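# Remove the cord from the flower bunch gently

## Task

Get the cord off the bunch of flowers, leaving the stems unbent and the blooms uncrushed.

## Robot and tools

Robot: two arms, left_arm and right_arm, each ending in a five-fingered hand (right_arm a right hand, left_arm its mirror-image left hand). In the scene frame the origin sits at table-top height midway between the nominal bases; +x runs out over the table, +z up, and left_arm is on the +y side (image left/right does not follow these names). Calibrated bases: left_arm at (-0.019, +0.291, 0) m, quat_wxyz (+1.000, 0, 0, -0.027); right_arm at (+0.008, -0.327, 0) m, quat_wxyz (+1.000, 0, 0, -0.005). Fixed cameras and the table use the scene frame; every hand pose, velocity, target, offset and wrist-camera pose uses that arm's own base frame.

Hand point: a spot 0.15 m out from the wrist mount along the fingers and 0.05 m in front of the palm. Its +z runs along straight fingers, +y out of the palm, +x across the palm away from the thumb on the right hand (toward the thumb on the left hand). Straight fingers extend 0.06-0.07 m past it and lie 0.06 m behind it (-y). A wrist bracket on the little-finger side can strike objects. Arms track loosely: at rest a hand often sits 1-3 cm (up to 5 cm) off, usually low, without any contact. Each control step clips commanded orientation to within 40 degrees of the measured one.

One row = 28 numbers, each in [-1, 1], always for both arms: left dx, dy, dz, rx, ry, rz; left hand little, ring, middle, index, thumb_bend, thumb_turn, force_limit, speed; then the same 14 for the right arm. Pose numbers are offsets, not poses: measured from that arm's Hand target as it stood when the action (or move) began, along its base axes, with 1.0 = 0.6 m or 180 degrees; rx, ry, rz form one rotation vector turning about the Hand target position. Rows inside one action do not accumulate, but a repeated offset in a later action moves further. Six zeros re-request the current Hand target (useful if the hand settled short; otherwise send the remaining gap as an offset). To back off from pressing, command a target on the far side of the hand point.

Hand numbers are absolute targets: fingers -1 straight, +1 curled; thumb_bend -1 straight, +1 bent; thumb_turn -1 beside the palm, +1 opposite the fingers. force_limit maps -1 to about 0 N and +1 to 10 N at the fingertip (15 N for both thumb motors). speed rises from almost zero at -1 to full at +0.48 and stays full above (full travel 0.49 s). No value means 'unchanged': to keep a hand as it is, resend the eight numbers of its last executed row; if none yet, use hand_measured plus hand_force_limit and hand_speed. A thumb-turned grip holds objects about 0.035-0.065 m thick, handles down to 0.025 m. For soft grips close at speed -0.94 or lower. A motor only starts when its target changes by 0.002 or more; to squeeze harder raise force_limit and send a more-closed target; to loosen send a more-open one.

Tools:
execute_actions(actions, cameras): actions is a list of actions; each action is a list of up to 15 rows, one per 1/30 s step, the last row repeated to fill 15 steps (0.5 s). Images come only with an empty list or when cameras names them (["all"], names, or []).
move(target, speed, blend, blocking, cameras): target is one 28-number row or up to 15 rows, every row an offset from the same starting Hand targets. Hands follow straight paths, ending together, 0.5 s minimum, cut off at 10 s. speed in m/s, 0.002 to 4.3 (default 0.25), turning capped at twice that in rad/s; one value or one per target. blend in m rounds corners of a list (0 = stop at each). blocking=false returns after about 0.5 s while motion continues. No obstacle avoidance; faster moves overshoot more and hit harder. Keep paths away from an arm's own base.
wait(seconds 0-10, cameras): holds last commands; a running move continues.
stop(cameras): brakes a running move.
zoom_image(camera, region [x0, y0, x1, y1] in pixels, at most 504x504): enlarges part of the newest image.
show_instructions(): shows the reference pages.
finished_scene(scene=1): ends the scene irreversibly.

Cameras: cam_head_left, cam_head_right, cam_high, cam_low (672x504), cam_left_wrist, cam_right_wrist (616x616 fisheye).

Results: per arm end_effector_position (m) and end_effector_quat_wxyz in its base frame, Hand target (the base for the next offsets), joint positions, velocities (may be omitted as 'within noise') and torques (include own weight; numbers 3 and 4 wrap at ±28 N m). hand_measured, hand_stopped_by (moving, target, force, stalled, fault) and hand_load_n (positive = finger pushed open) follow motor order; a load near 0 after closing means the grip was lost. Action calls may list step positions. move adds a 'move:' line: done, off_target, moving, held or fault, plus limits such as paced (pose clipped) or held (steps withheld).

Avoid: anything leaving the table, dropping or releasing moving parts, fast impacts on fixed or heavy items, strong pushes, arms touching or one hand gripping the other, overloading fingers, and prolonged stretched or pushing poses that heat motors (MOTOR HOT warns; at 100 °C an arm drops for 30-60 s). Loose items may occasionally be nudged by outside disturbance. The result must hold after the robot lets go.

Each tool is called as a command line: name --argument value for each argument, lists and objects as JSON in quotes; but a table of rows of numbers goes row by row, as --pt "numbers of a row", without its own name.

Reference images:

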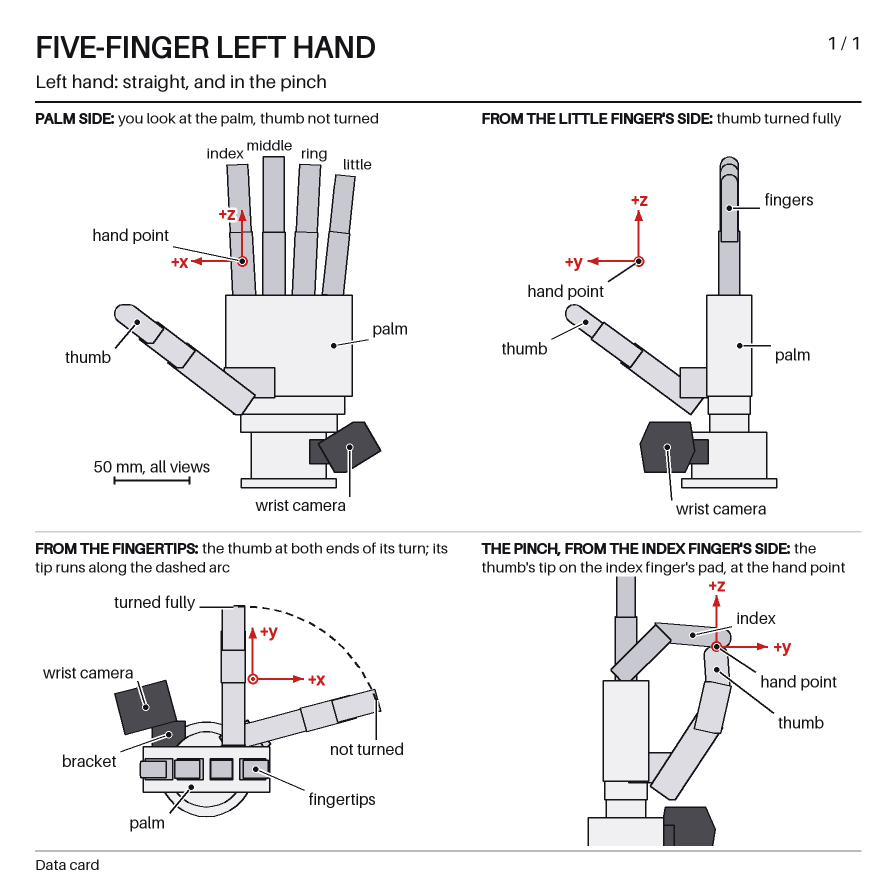

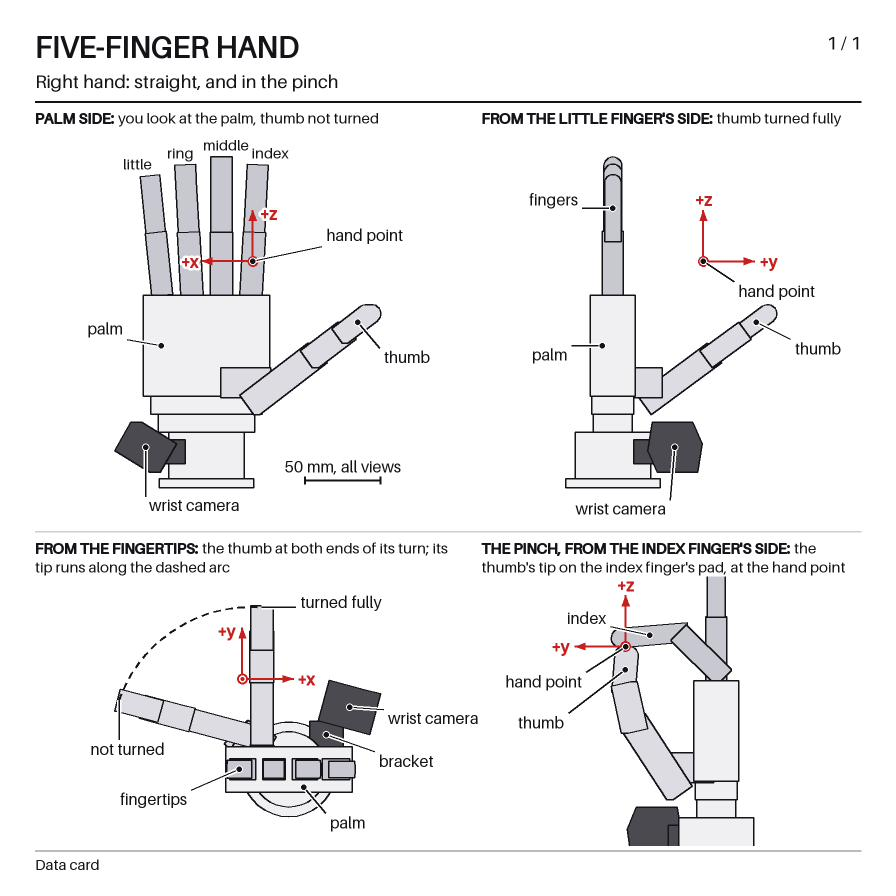

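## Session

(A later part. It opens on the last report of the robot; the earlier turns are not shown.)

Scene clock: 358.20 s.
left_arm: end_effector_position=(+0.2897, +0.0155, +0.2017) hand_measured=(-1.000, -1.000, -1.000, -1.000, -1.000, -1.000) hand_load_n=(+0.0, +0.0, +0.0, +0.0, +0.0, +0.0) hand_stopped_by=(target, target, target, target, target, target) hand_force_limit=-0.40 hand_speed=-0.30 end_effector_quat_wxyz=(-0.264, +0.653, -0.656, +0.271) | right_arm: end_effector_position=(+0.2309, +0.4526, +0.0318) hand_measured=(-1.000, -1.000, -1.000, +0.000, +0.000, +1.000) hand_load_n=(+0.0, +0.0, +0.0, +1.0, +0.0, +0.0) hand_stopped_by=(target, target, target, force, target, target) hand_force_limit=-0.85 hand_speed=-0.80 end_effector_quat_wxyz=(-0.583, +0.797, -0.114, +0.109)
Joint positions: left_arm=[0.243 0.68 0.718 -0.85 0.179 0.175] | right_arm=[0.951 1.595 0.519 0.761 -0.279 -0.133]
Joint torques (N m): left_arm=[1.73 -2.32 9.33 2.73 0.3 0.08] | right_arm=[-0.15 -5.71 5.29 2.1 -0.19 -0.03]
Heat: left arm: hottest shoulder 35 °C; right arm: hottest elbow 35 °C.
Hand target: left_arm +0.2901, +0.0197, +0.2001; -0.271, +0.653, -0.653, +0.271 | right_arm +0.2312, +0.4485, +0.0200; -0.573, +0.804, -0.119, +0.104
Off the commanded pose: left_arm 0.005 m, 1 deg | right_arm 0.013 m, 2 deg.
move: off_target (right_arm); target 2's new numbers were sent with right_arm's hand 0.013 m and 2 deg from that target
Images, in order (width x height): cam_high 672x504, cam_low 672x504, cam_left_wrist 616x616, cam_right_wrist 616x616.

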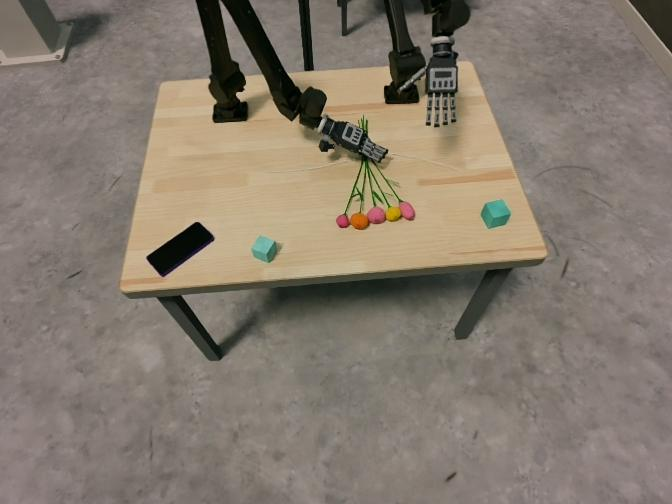

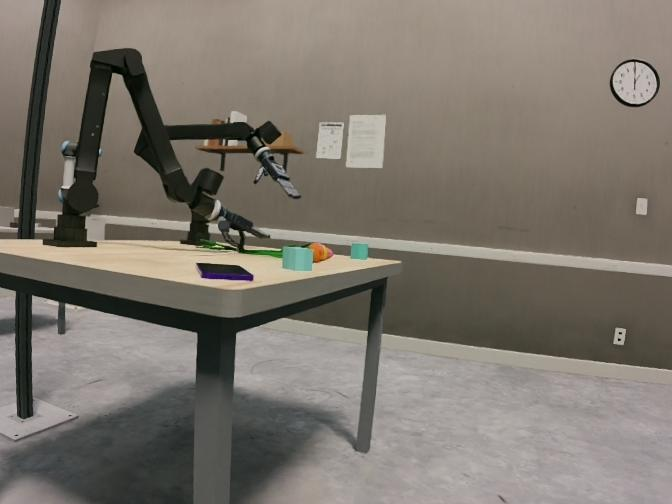

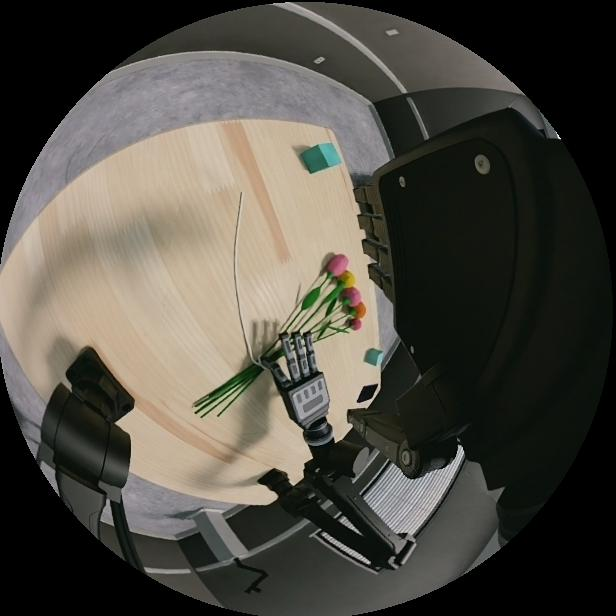

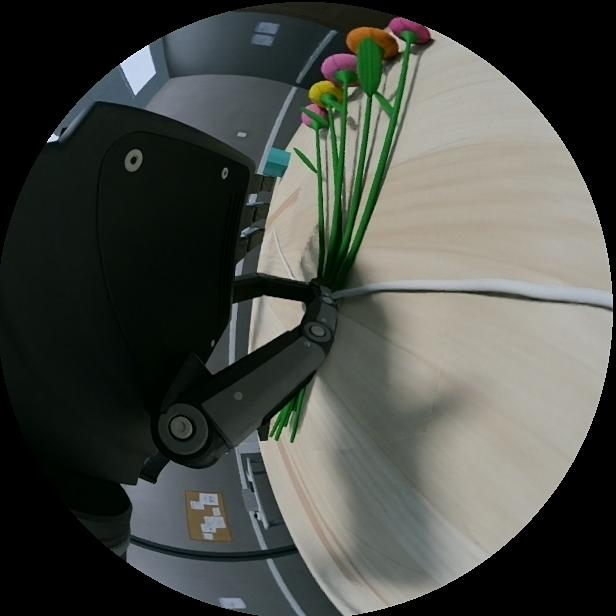

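move --pt "0.163 -0.266 0.0 0 0.1667 0 -1 -1 1 -1 -1 -1 -0.4 -0.3 0 0 0 0 0 0 -1 -1 -1 0 -0.3 1 -0.3 -0.3" --pt "0.163 -0.266 -0.133 0 0.1667 0 -1 -1 1 -1 -1 -1 -0.4 -0.3 0 0 0 0 0 0 -1 -1 -1 0 -0.3 1 -0.3 -0.3" --cameras '["all"]' --speed 0.2

zoom_image --camera "cam_high" --region '[310, 90, 450, 250]'

Scene clock: 381.43 s.
left_arm: end_effector_position=(+0.3871, -0.1344, +0.1249) hand_measured=(-1.000, -1.000, +1.000, -1.000, -1.000, -1.000) hand_load_n=(+0.0, +0.0, +0.0, +0.0, +0.0, +0.0) hand_stopped_by=(target, target, target, target, target, target) hand_force_limit=-0.40 hand_speed=-0.30 end_effector_quat_wxyz=(-0.093, +0.702, -0.700, +0.092) | right_arm: end_effector_position=(+0.2309, +0.4526, +0.0318) hand_measured=(-1.000, -1.000, -1.000, +0.000, -0.300, +1.000) hand_load_n=(+0.0, +0.0, +0.0, +0.5, +0.0, +0.0) hand_stopped_by=(target, target, target, target, target, target) hand_force_limit=-0.30 hand_speed=-0.30 end_effector_quat_wxyz=(-0.583, +0.797, -0.114, +0.109)
Joint positions: left_arm=[-0.256 1.402 1.095 -1.009 -0.067 -0.25] | right_arm=[0.951 1.595 0.519 0.761 -0.279 -0.133]
Joint torques (N m): left_arm=[-0.62 -9.52 8.55 1.5 0.09 -0.09] | right_arm=[0.21 -4.31 5.12 1.94 -0.17 -0.04]
Heat: left arm: hottest shoulder 35 °C; right arm: hottest elbow 34 °C.
Hand target: left_arm +0.3878, -0.1399, +0.1203; -0.092, +0.701, -0.701, +0.093 | right_arm +0.2312, +0.4485, +0.0200; -0.573, +0.804, -0.119, +0.104
Off the commanded pose: left_arm 0.007 m, 0 deg | right_arm 0.013 m, 2 deg.
move: off_target (right_arm)

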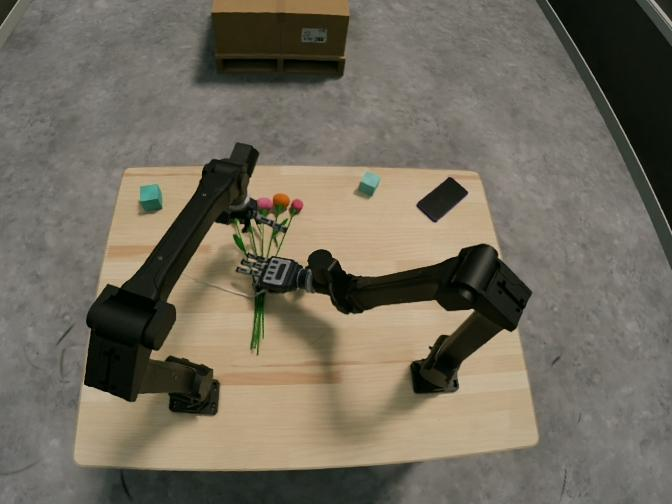

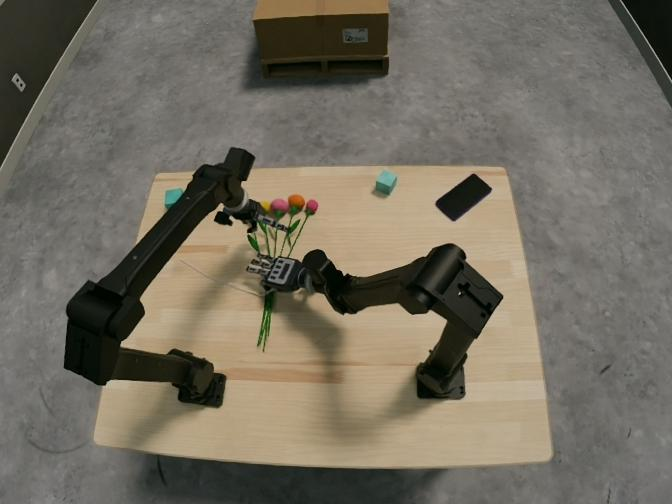

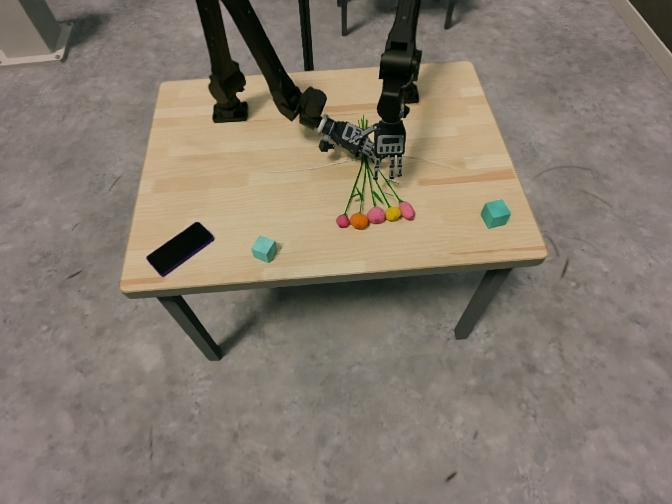

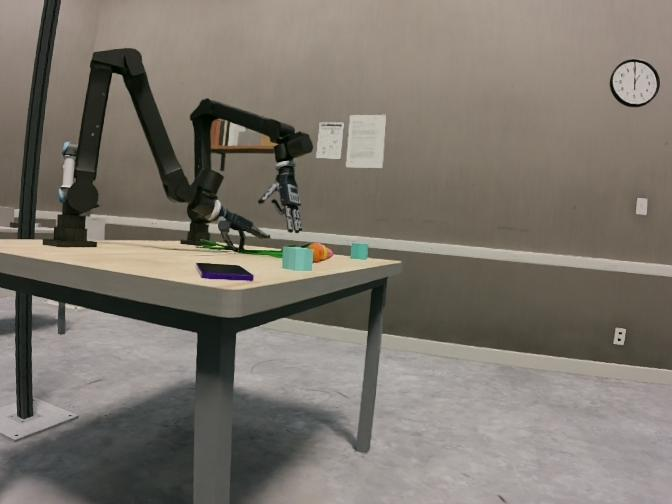

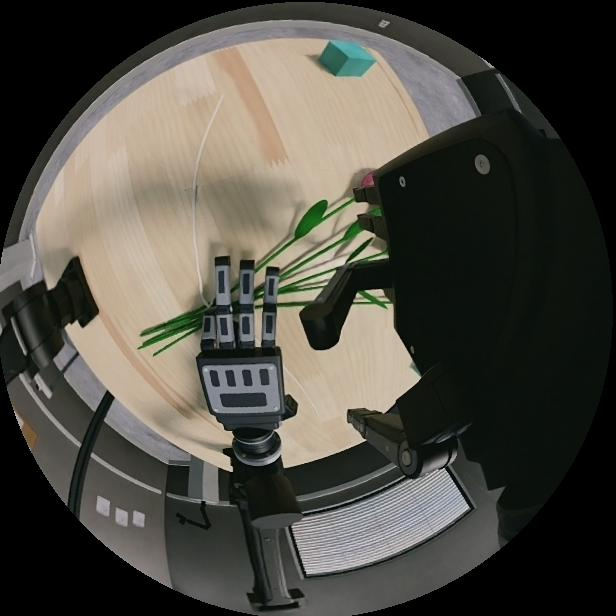

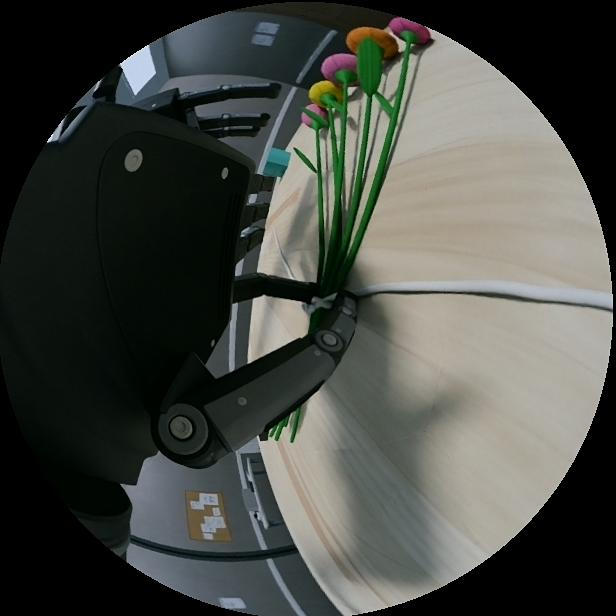

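Scaled by 3.150 from the camera's 672x504 image, which has a finer 960x720 frame.

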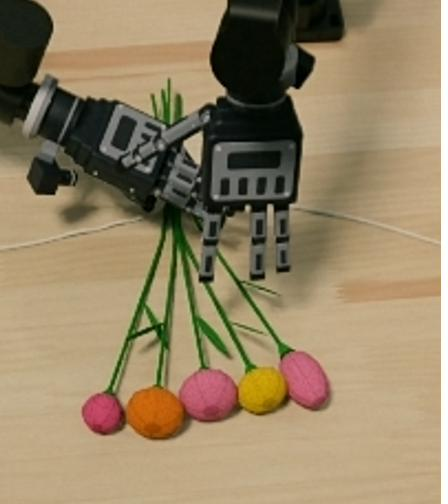

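move --pt "0.06 -0.052 0.0 0 0 0 -1 -1 1 -1 -1 -1 -0.4 -0.3 0 0 0 0 0 0 -1 -1 -1 0 -0.3 1 -0.3 -0.3" --pt "0.06 -0.052 -0.065 0 0 0 -1 -1 1 -1 -1 -1 -0.4 -0.3 0 0 0 0 0 0 -1 -1 -1 0 -0.3 1 -0.3 -0.3" --cameras '["cam_high","cam_low","cam_right_wrist"]' --speed 0.15

zoom_image --camera "cam_high" --region '[310, 110, 430, 250]'

zoom_image --camera "cam_low" --region '[220, 170, 370, 270]'

Scene clock: 387.30 s.
left_arm: end_effector_position=(+0.4258, -0.1664, +0.0917) hand_measured=(-1.000, -1.000, +1.000, -1.000, -1.000, -1.000) hand_load_n=(+0.0, +0.0, +0.0, +0.0, +0.0, +0.0) hand_stopped_by=(target, target, target, target, target, target) hand_force_limit=-0.40 hand_speed=-0.30 end_effector_quat_wxyz=(-0.095, +0.702, -0.699, +0.099) | right_arm: end_effector_position=(+0.2309, +0.4526, +0.0318) hand_measured=(-1.000, -1.000, -1.000, +0.000, -0.300, +1.000) hand_load_n=(+0.0, +0.0, +0.0, +1.0, +0.0, +0.0) hand_stopped_by=(target, target, target, target, target, target) hand_force_limit=-0.30 hand_speed=-0.30 end_effector_quat_wxyz=(-0.583, +0.797, -0.114, +0.109)
Joint positions: left_arm=[-0.302 1.541 1.152 -0.917 -0.077 -0.295] | right_arm=[0.951 1.595 0.519 0.761 -0.279 -0.133]
Joint torques (N m): left_arm=[-0.38 -11.28 7.99 1.54 -0.07 -0.14] | right_arm=[-0.03 -4.95 5.19 1.87 -0.11 -0.09]
Heat: left arm: hottest shoulder 35 °C; right arm: hottest elbow 34 °C.
Hand target: left_arm +0.4238, -0.1711, +0.0812; -0.092, +0.701, -0.701, +0.093 | right_arm +0.2312, +0.4485, +0.0200; -0.573, +0.804, -0.119, +0.104
Off the commanded pose: left_arm 0.012 m, 1 deg | right_arm 0.013 m, 2 deg.
move: off_target (left_arm, right_arm)
Images, in order (width x height): cam_high 672x504, cam_low 672x504, cam_right_wrist 616x616.

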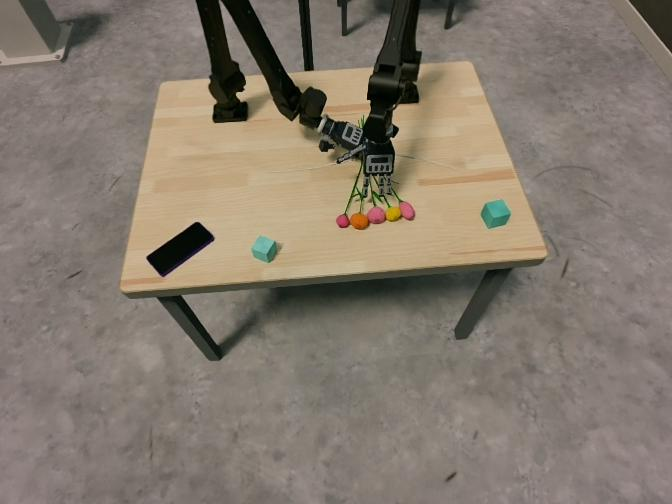

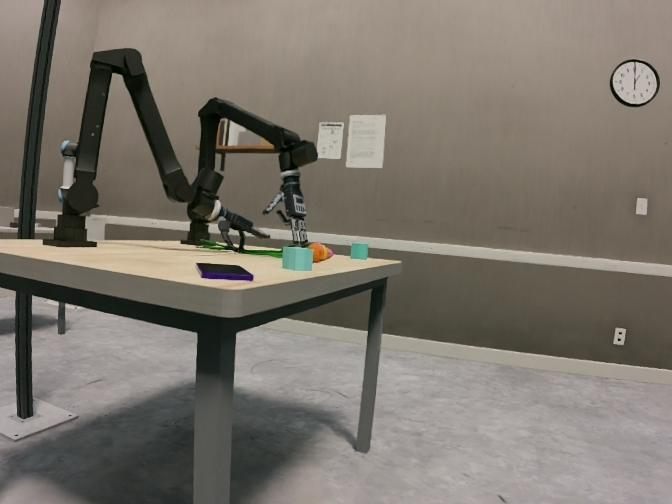

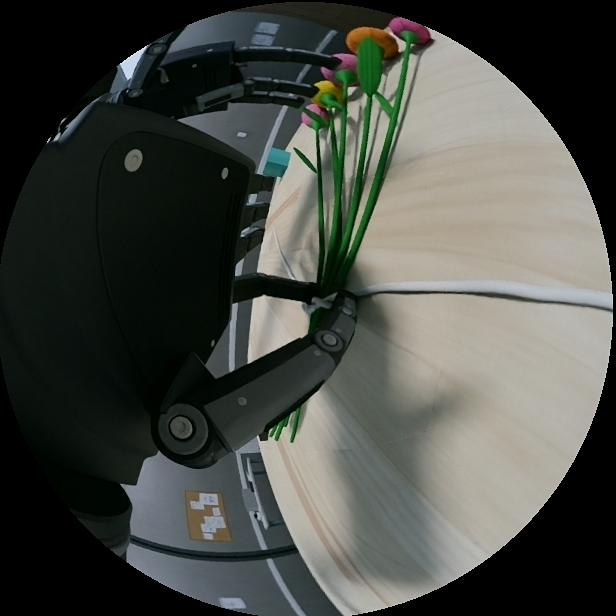

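Scaled by 3.600 from the camera's 672x504 image, which has a finer 960x720 frame.

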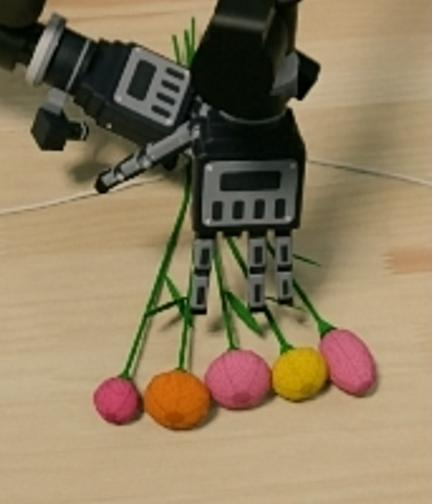

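Scaled by 3.360 from the camera's 672x504 image, which has a finer 960x720 frame.

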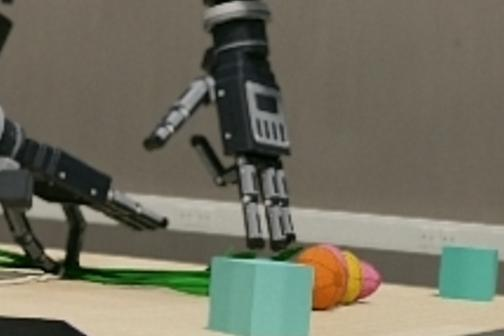

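move --pt "0 0 0.0 0 0 0 1 -1 1 -1 -1 -1 -0.4 -0.3 0 0 0 0 0 0 -1 -1 -1 0 -0.3 1 -0.3 -0.3" --pt "0.0 0.0 -0.055 0 0 0 1 -1 1 -1 -1 -1 -0.4 -0.3 0 0 0 0 0 0 -1 -1 -1 0 -0.3 1 -0.3 -0.3" --cameras '["cam_high","cam_low","cam_head_left"]' --speed 0.15

zoom_image --camera "cam_high" --region '[310, 110, 430, 250]'

zoom_image --camera "cam_low" --region '[220, 170, 370, 270]'

Scene clock: 392.00 s.
left_arm: end_effector_position=(+0.4265, -0.1665, +0.0584) hand_measured=(+1.000, -1.000, +1.000, -1.000, -1.000, -1.000) hand_load_n=(+0.0, +0.0, +0.0, +0.0, +0.0, +0.0) hand_stopped_by=(target, target, target, target, target, target) hand_force_limit=-0.40 hand_speed=-0.30 end_effector_quat_wxyz=(-0.095, +0.702, -0.699, +0.098) | right_arm: end_effector_position=(+0.2309, +0.4526, +0.0318) hand_measured=(-1.000, -1.000, -1.000, +0.000, -0.300, +1.000) hand_load_n=(+0.0, +0.0, +0.0, +0.5, +0.0, +0.0) hand_stopped_by=(target, target, target, target, target, target) hand_force_limit=-0.30 hand_speed=-0.30 end_effector_quat_wxyz=(-0.583, +0.797, -0.114, +0.109)
Joint positions: left_arm=[-0.302 1.581 1.104 -0.829 -0.077 -0.295] | right_arm=[0.951 1.595 0.519 0.761 -0.28 -0.133]
Joint torques (N m): left_arm=[-0.32 -11.52 7.51 1.46 0.01 -0.07] | right_arm=[-0.32 -5.71 5.49 1.8 -0.06 -0.07]
Heat: left arm: hottest shoulder 36 °C; right arm: hottest elbow 34 °C.
Hand target: left_arm +0.4236, -0.1711, +0.0482; -0.092, +0.701, -0.701, +0.093 | right_arm +0.2311, +0.4485, +0.0200; -0.573, +0.804, -0.119, +0.104
Off the commanded pose: left_arm 0.012 m, 1 deg | right_arm 0.013 m, 2 deg.
move: off_target (left_arm, right_arm)
Images, in order (width x height): cam_head_left 672x504, cam_high 672x504, cam_low 672x504.

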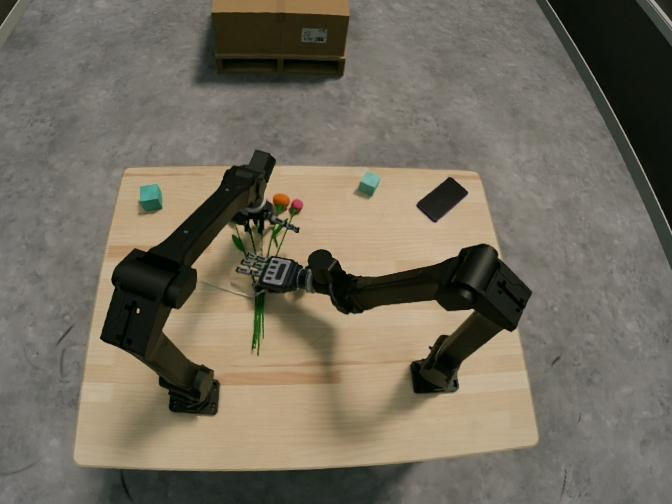

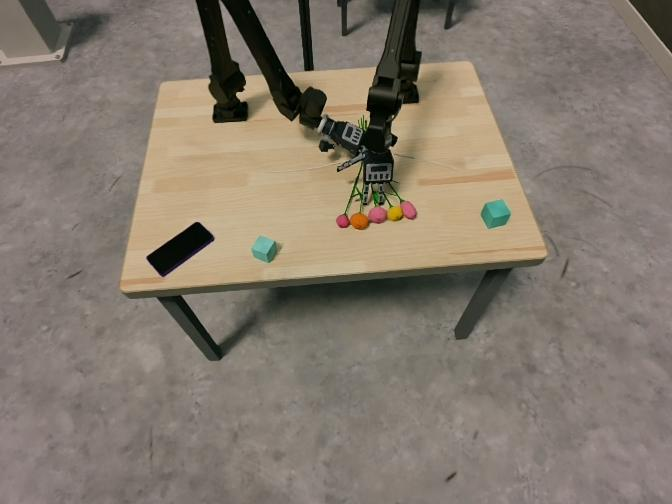

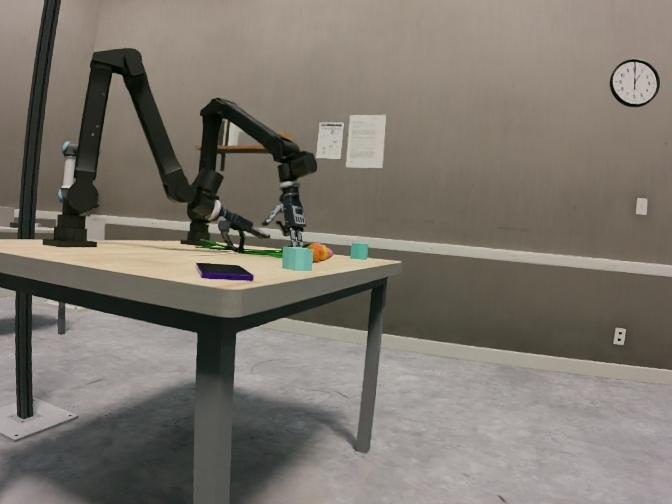

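Scaled by 3.600 from the camera's 672x504 image, which has a finer 960x720 frame.

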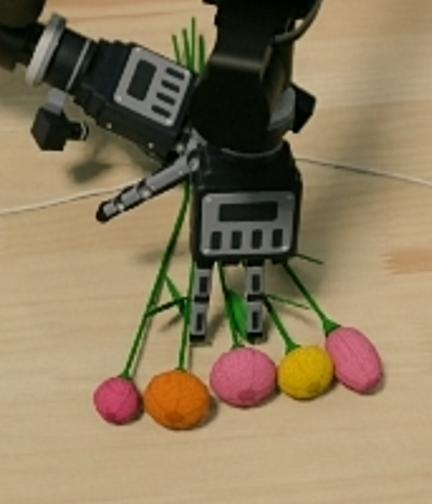

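Scaled by 3.360 from the camera's 672x504 image, which has a finer 960x720 frame.

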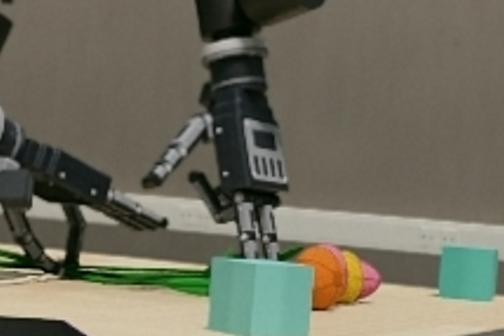

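move --pt "0 0 0 0 0 0 1 -1 1 -1 -1 -1 -0.4 -0.3 0 0 0.0 0 0 0 -1 -1 -1 0.1 -0.22 1 -0.5 -0.6" --pt "0 0 0 0 0 0 1 -1 1 -1 -1 -1 -0.4 -0.3 -0.06 0 0.0 0 0 0 -1 -1 -1 0.1 -0.22 1 -0.5 -0.6" --cameras '["cam_high","cam_low","cam_right_wrist","cam_left_wrist"]' --speed 0.06

zoom_image --camera "cam_high" --region '[310, 110, 430, 250]'

zoom_image --camera "cam_right_wrist" --region '[240, 220, 440, 460]'

Scene clock: 397.20 s.
left_arm: end_effector_position=(+0.4265, -0.1665, +0.0584) hand_measured=(+1.000, -1.000, +1.000, -1.000, -1.000, -1.000) hand_load_n=(+0.0, +0.0, +0.5, +0.0, +0.0, +0.0) hand_stopped_by=(target, target, target, target, target, target) hand_force_limit=-0.40 hand_speed=-0.30 end_effector_quat_wxyz=(-0.095, +0.702, -0.699, +0.098) | right_arm: end_effector_position=(+0.2091, +0.4535, +0.0297) hand_measured=(-1.000, -1.000, -1.000, +0.100, -0.220, +1.000) hand_load_n=(+0.0, +0.0, +0.0, +0.0, +0.0, +0.0) hand_stopped_by=(target, target, target, target, target, target) hand_force_limit=-0.50 hand_speed=-0.60 end_effector_quat_wxyz=(-0.581, +0.797, -0.118, +0.116)
Joint positions: left_arm=[-0.302 1.581 1.104 -0.829 -0.077 -0.295] | right_arm=[1.015 1.579 0.483 0.788 -0.202 -0.114]
Joint torques (N m): left_arm=[0.21 -11.63 7.69 1.59 0.02 -0.05] | right_arm=[1.44 -6.01 3.52 1.81 0.13 -0.02]
Heat: left arm: hottest shoulder 36 °C; right arm: hottest elbow 34 °C.
Hand target: left_arm +0.4236, -0.1711, +0.0482; -0.092, +0.701, -0.701, +0.093 | right_arm +0.1951, +0.4485, +0.0199; -0.573, +0.804, -0.119, +0.104
Off the commanded pose: left_arm 0.012 m, 1 deg | right_arm 0.018 m, 2 deg.
move: off_target (left_arm, right_arm)
Images, in order (width x height): cam_high 672x504, cam_low 672x504, cam_left_wrist 616x616, cam_right_wrist 616x616.

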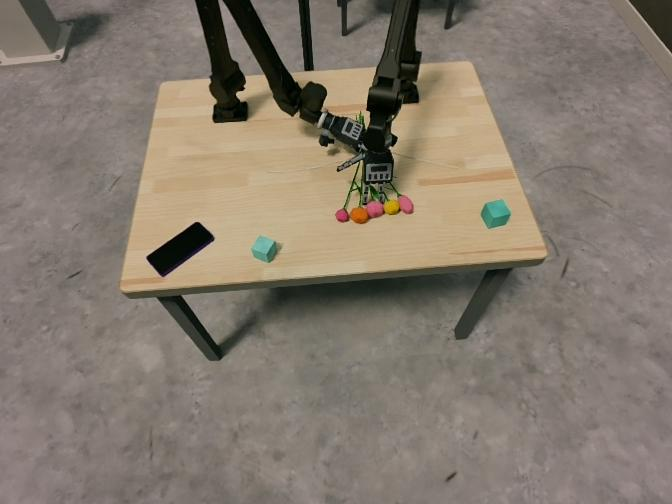

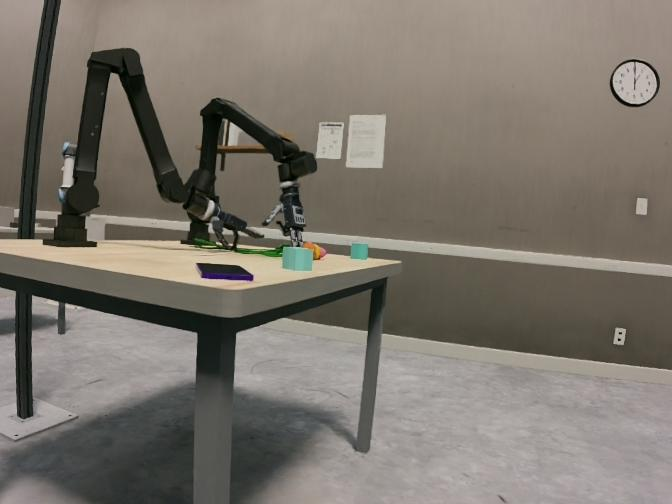

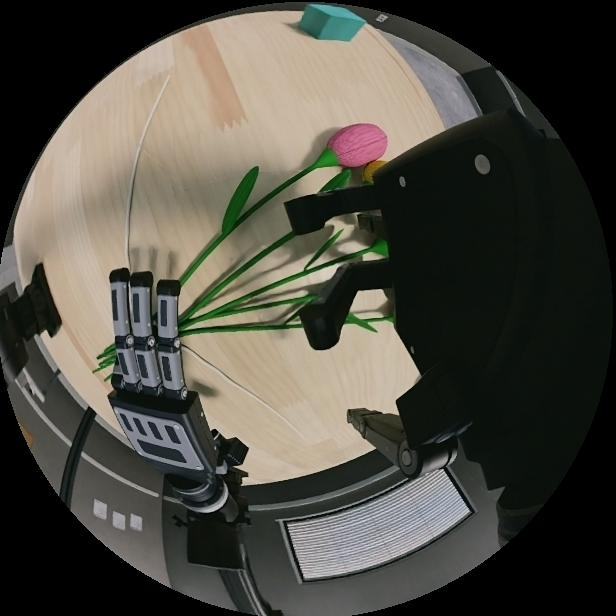

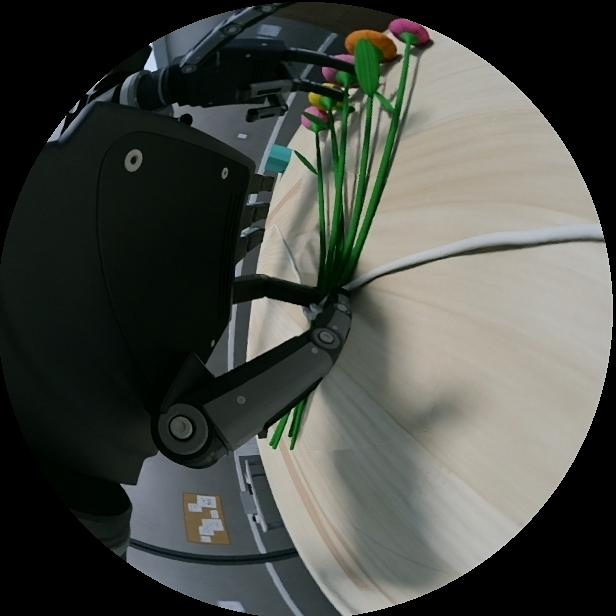

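Scaled by 3.600 from the camera's 672x504 image, which has a finer 960x720 frame.

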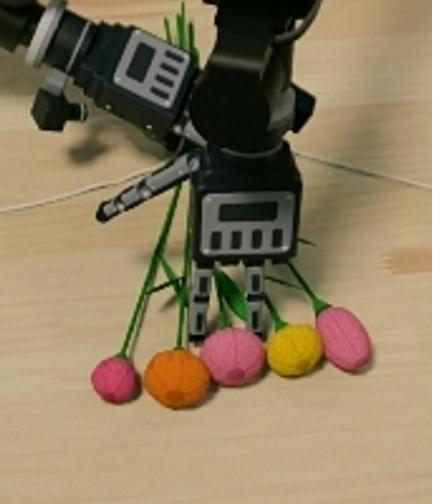

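Scaled by 2.100 from the camera's 616x616 image, which has a finer 880x880 frame.

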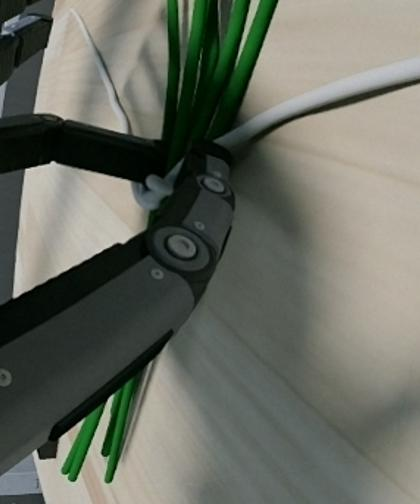

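move --pt "0 0 0 0 0 0 1 -1 1 -1 -1 -1 -0.4 -0.3 -0.05 0 0.0 0 0 0 -1 -1 -1 0.1 -0.22 1 -0.5 -0.6" --cameras '["cam_high","cam_low","cam_right_wrist","cam_left_wrist"]' --speed 0.05

zoom_image --camera "cam_high" --region '[310, 110, 430, 250]'

zoom_image --camera "cam_right_wrist" --region '[240, 220, 440, 460]'

Scene clock: 400.37 s.
left_arm: end_effector_position=(+0.4265, -0.1665, +0.0584) hand_measured=(+1.000, -1.000, +1.000, -1.000, -1.000, -1.000) hand_load_n=(+0.0, -0.5, +0.0, -0.5, +0.0, +0.0) hand_stopped_by=(target, target, target, target, target, target) hand_force_limit=-0.40 hand_speed=-0.30 end_effector_quat_wxyz=(-0.095, +0.702, -0.699, +0.098) | right_arm: end_effector_position=(+0.1804, +0.4536, +0.0292) hand_measured=(-1.000, -1.000, -1.000, +0.100, -0.220, +1.000) hand_load_n=(+0.0, +0.0, -0.5, +0.5, +0.0, -0.5) hand_stopped_by=(target, target, target, target, target, target) hand_force_limit=-0.50 hand_speed=-0.60 end_effector_quat_wxyz=(-0.581, +0.797, -0.119, +0.118)
Joint positions: left_arm=[-0.302 1.581 1.104 -0.829 -0.077 -0.295] | right_arm=[1.093 1.553 0.443 0.806 -0.123 -0.09]
Joint torques (N m): left_arm=[-0.73 -12.16 7.69 1.66 0 -0.04] | right_arm=[1.73 -5.83 3.47 1.72 0.07 0.09]
Heat: left arm: hottest shoulder 35 °C; right arm: hottest elbow 34 °C.
Hand target: left_arm +0.4237, -0.1711, +0.0482; -0.092, +0.701, -0.701, +0.093 | right_arm +0.1652, +0.4484, +0.0198; -0.573, +0.804, -0.119, +0.104
Off the commanded pose: left_arm 0.012 m, 1 deg | right_arm 0.019 m, 2 deg.
move: off_target (left_arm, right_arm)
Images, in order (width x height): cam_high 672x504, cam_low 672x504, cam_left_wrist 616x616, cam_right_wrist 616x616.

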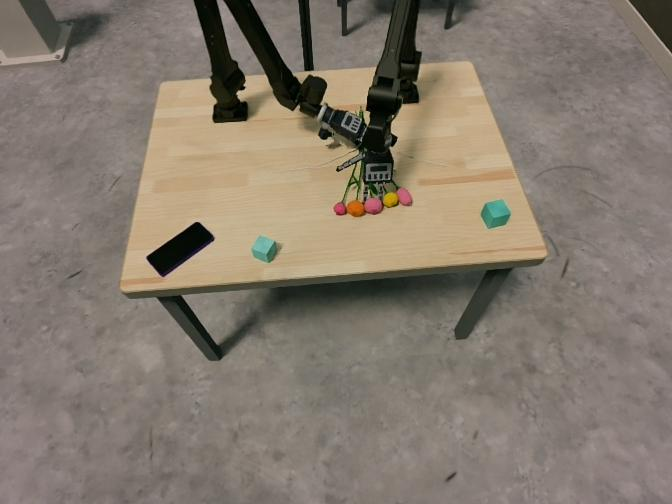

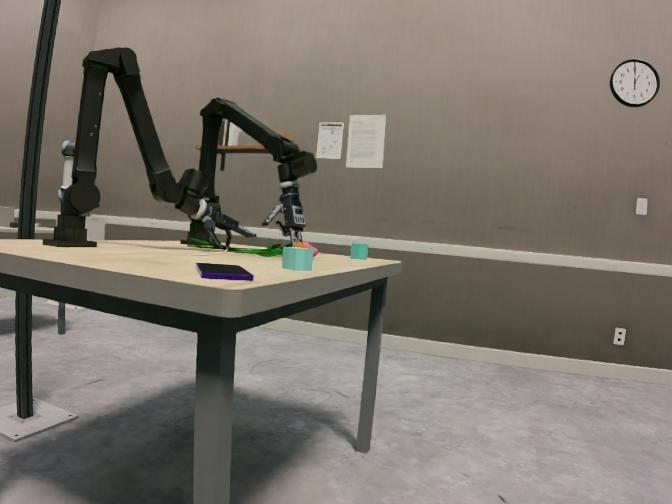

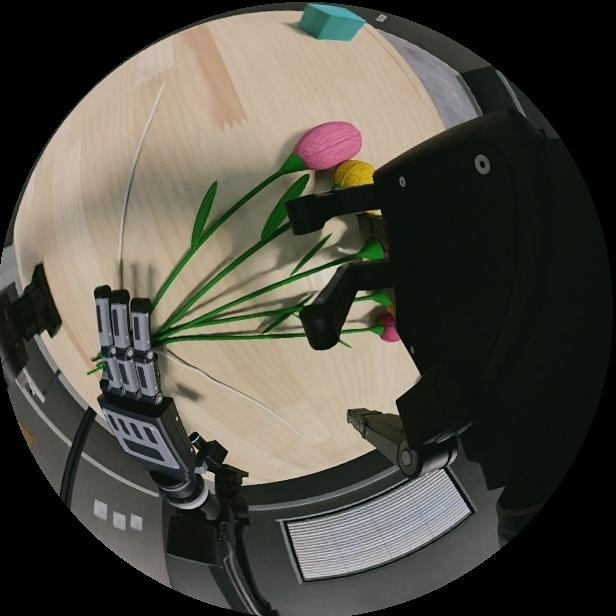

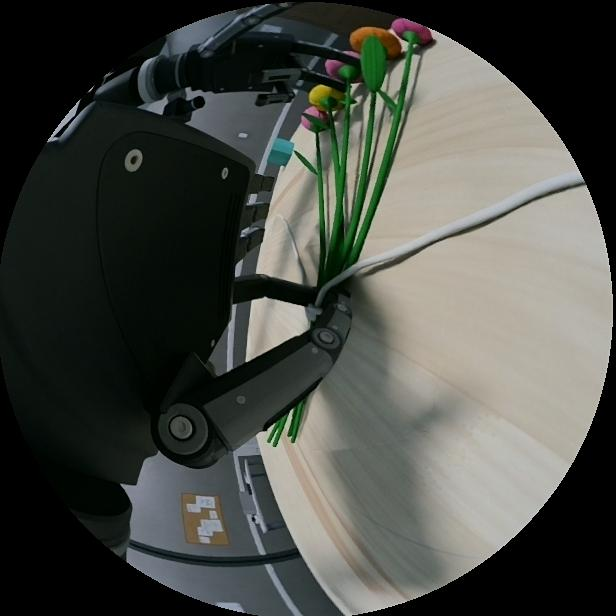

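Scaled by 3.600 from the camera's 672x504 image, which has a finer 960x720 frame.

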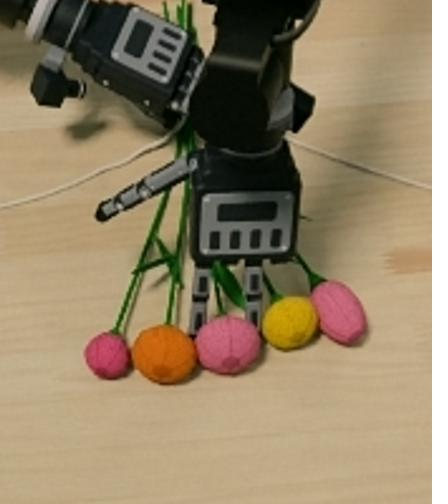

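Scaled by 2.100 from the camera's 616x616 image, which has a finer 880x880 frame.

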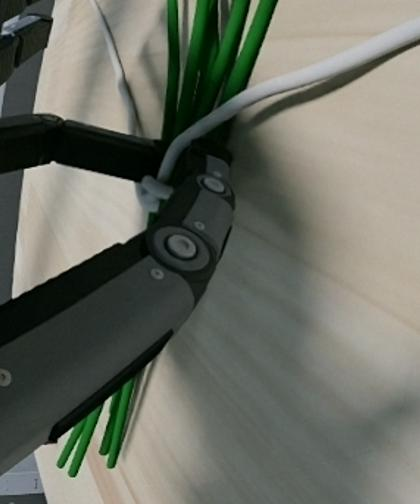

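move --pt "0 0 0 0 0 0 1 -1 1 -1 -1 -1 -0.4 -0.3 -0.04 0 0.0 0 0 0 -1 -1 -1 0.1 -0.22 1 -0.5 -0.6" --cameras '["cam_high","cam_low","cam_right_wrist","cam_left_wrist"]' --speed 0.05

zoom_image --camera "cam_high" --region '[310, 110, 430, 250]'

zoom_image --camera "cam_right_wrist" --region '[240, 220, 440, 460]'

zoom_image --camera "cam_left_wrist" --region '[70, 220, 230, 400]'

Scene clock: 403.70 s.
left_arm: end_effector_position=(+0.4265, -0.1665, +0.0584) hand_measured=(+1.000, -1.000, +1.000, -1.000, -1.000, -1.000) hand_load_n=(+0.0, -0.5, +0.0, -0.5, +0.0, +0.0) hand_stopped_by=(target, target, target, target, target, target) hand_force_limit=-0.40 hand_speed=-0.30 end_effector_quat_wxyz=(-0.095, +0.702, -0.699, +0.098) | right_arm: end_effector_position=(+0.1560, +0.4544, +0.0293) hand_measured=(-1.000, -1.000, -1.000, +0.100, -0.220, +1.000) hand_load_n=(+0.0, +0.0, -0.5, +0.5, +0.0, -0.5) hand_stopped_by=(target, target, target, target, target, target) hand_force_limit=-0.50 hand_speed=-0.60 end_effector_quat_wxyz=(-0.581, +0.796, -0.120, +0.118)
Joint positions: left_arm=[-0.302 1.581 1.104 -0.829 -0.077 -0.295] | right_arm=[1.163 1.534 0.416 0.816 -0.056 -0.068]
Joint torques (N m): left_arm=[0.62 -11.28 7.79 1.72 -0.01 -0.08] | right_arm=[2.02 -6.24 3.48 1.96 0 0.07]
Heat: left arm: hottest shoulder 35 °C; right arm: hottest elbow 34 °C.
Hand target: left_arm +0.4237, -0.1711, +0.0482; -0.092, +0.701, -0.701, +0.093 | right_arm +0.1411, +0.4486, +0.0200; -0.573, +0.804, -0.119, +0.104
Off the commanded pose: left_arm 0.012 m, 1 deg | right_arm 0.019 m, 2 deg.
move: off_target (left_arm, right_arm)
Images, in order (width x height): cam_high 672x504, cam_low 672x504, cam_left_wrist 616x616, cam_right_wrist 616x616.

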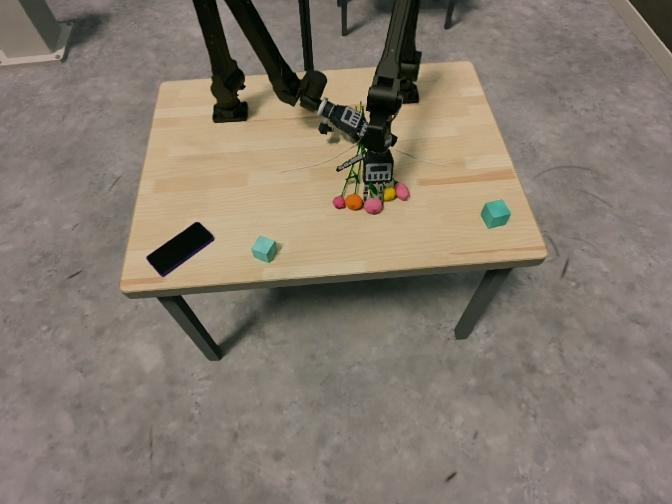

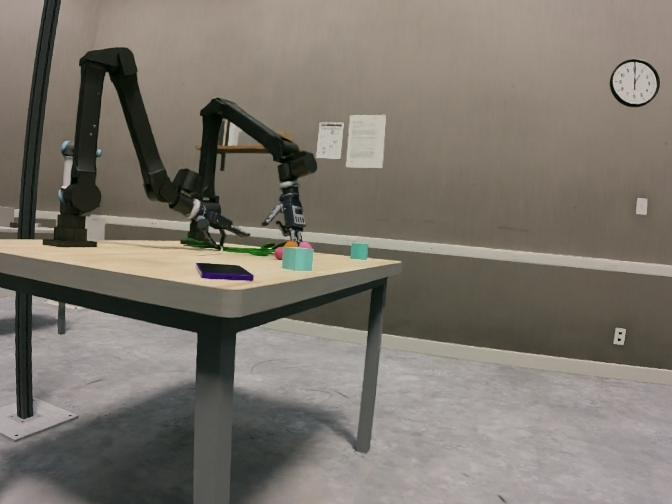

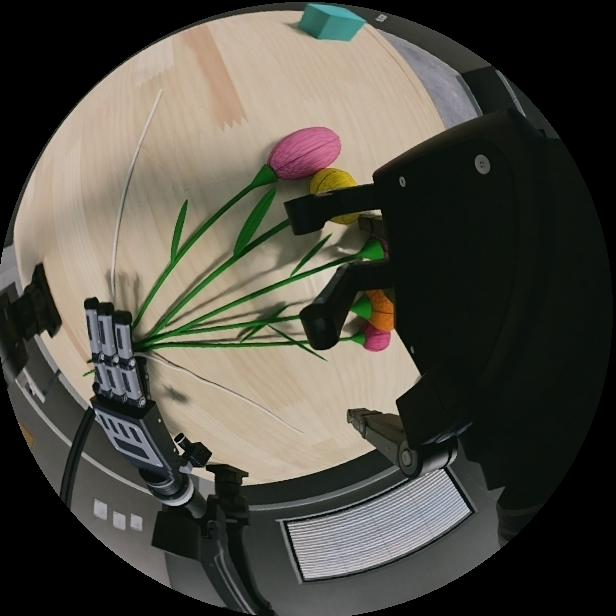

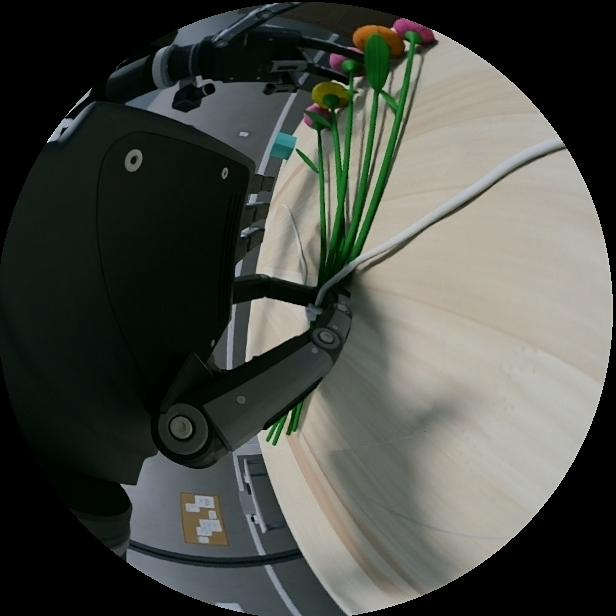

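Scaled by 3.600 from the camera's 672x504 image, which has a finer 960x720 frame.

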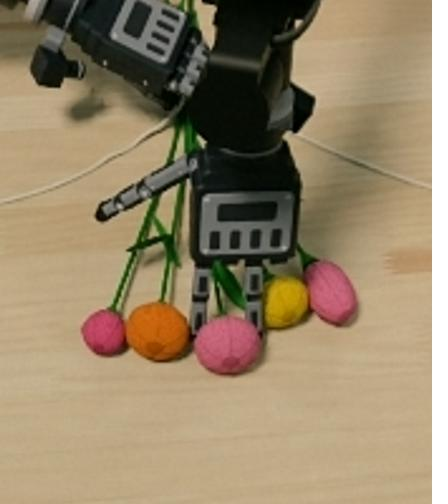

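Scaled by 2.100 from the camera's 616x616 image, which has a finer 880x880 frame.

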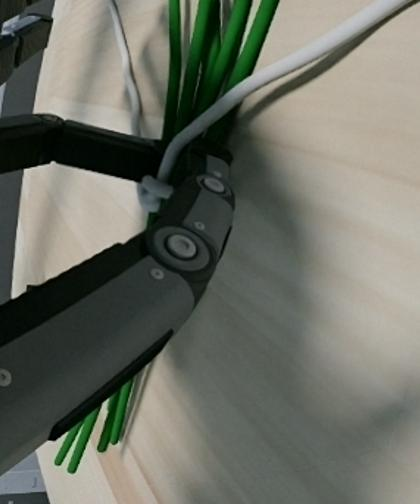

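Scaled by 2.800 from the camera's 616x616 image, which has a finer 880x880 frame.

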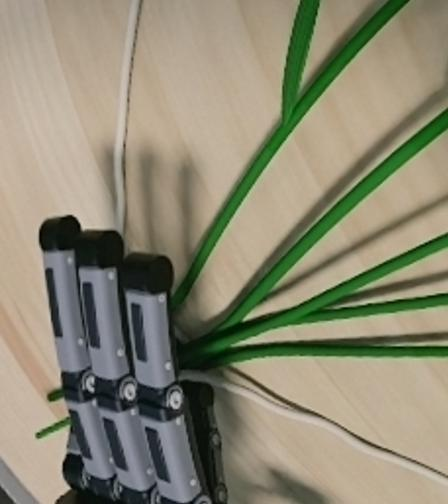

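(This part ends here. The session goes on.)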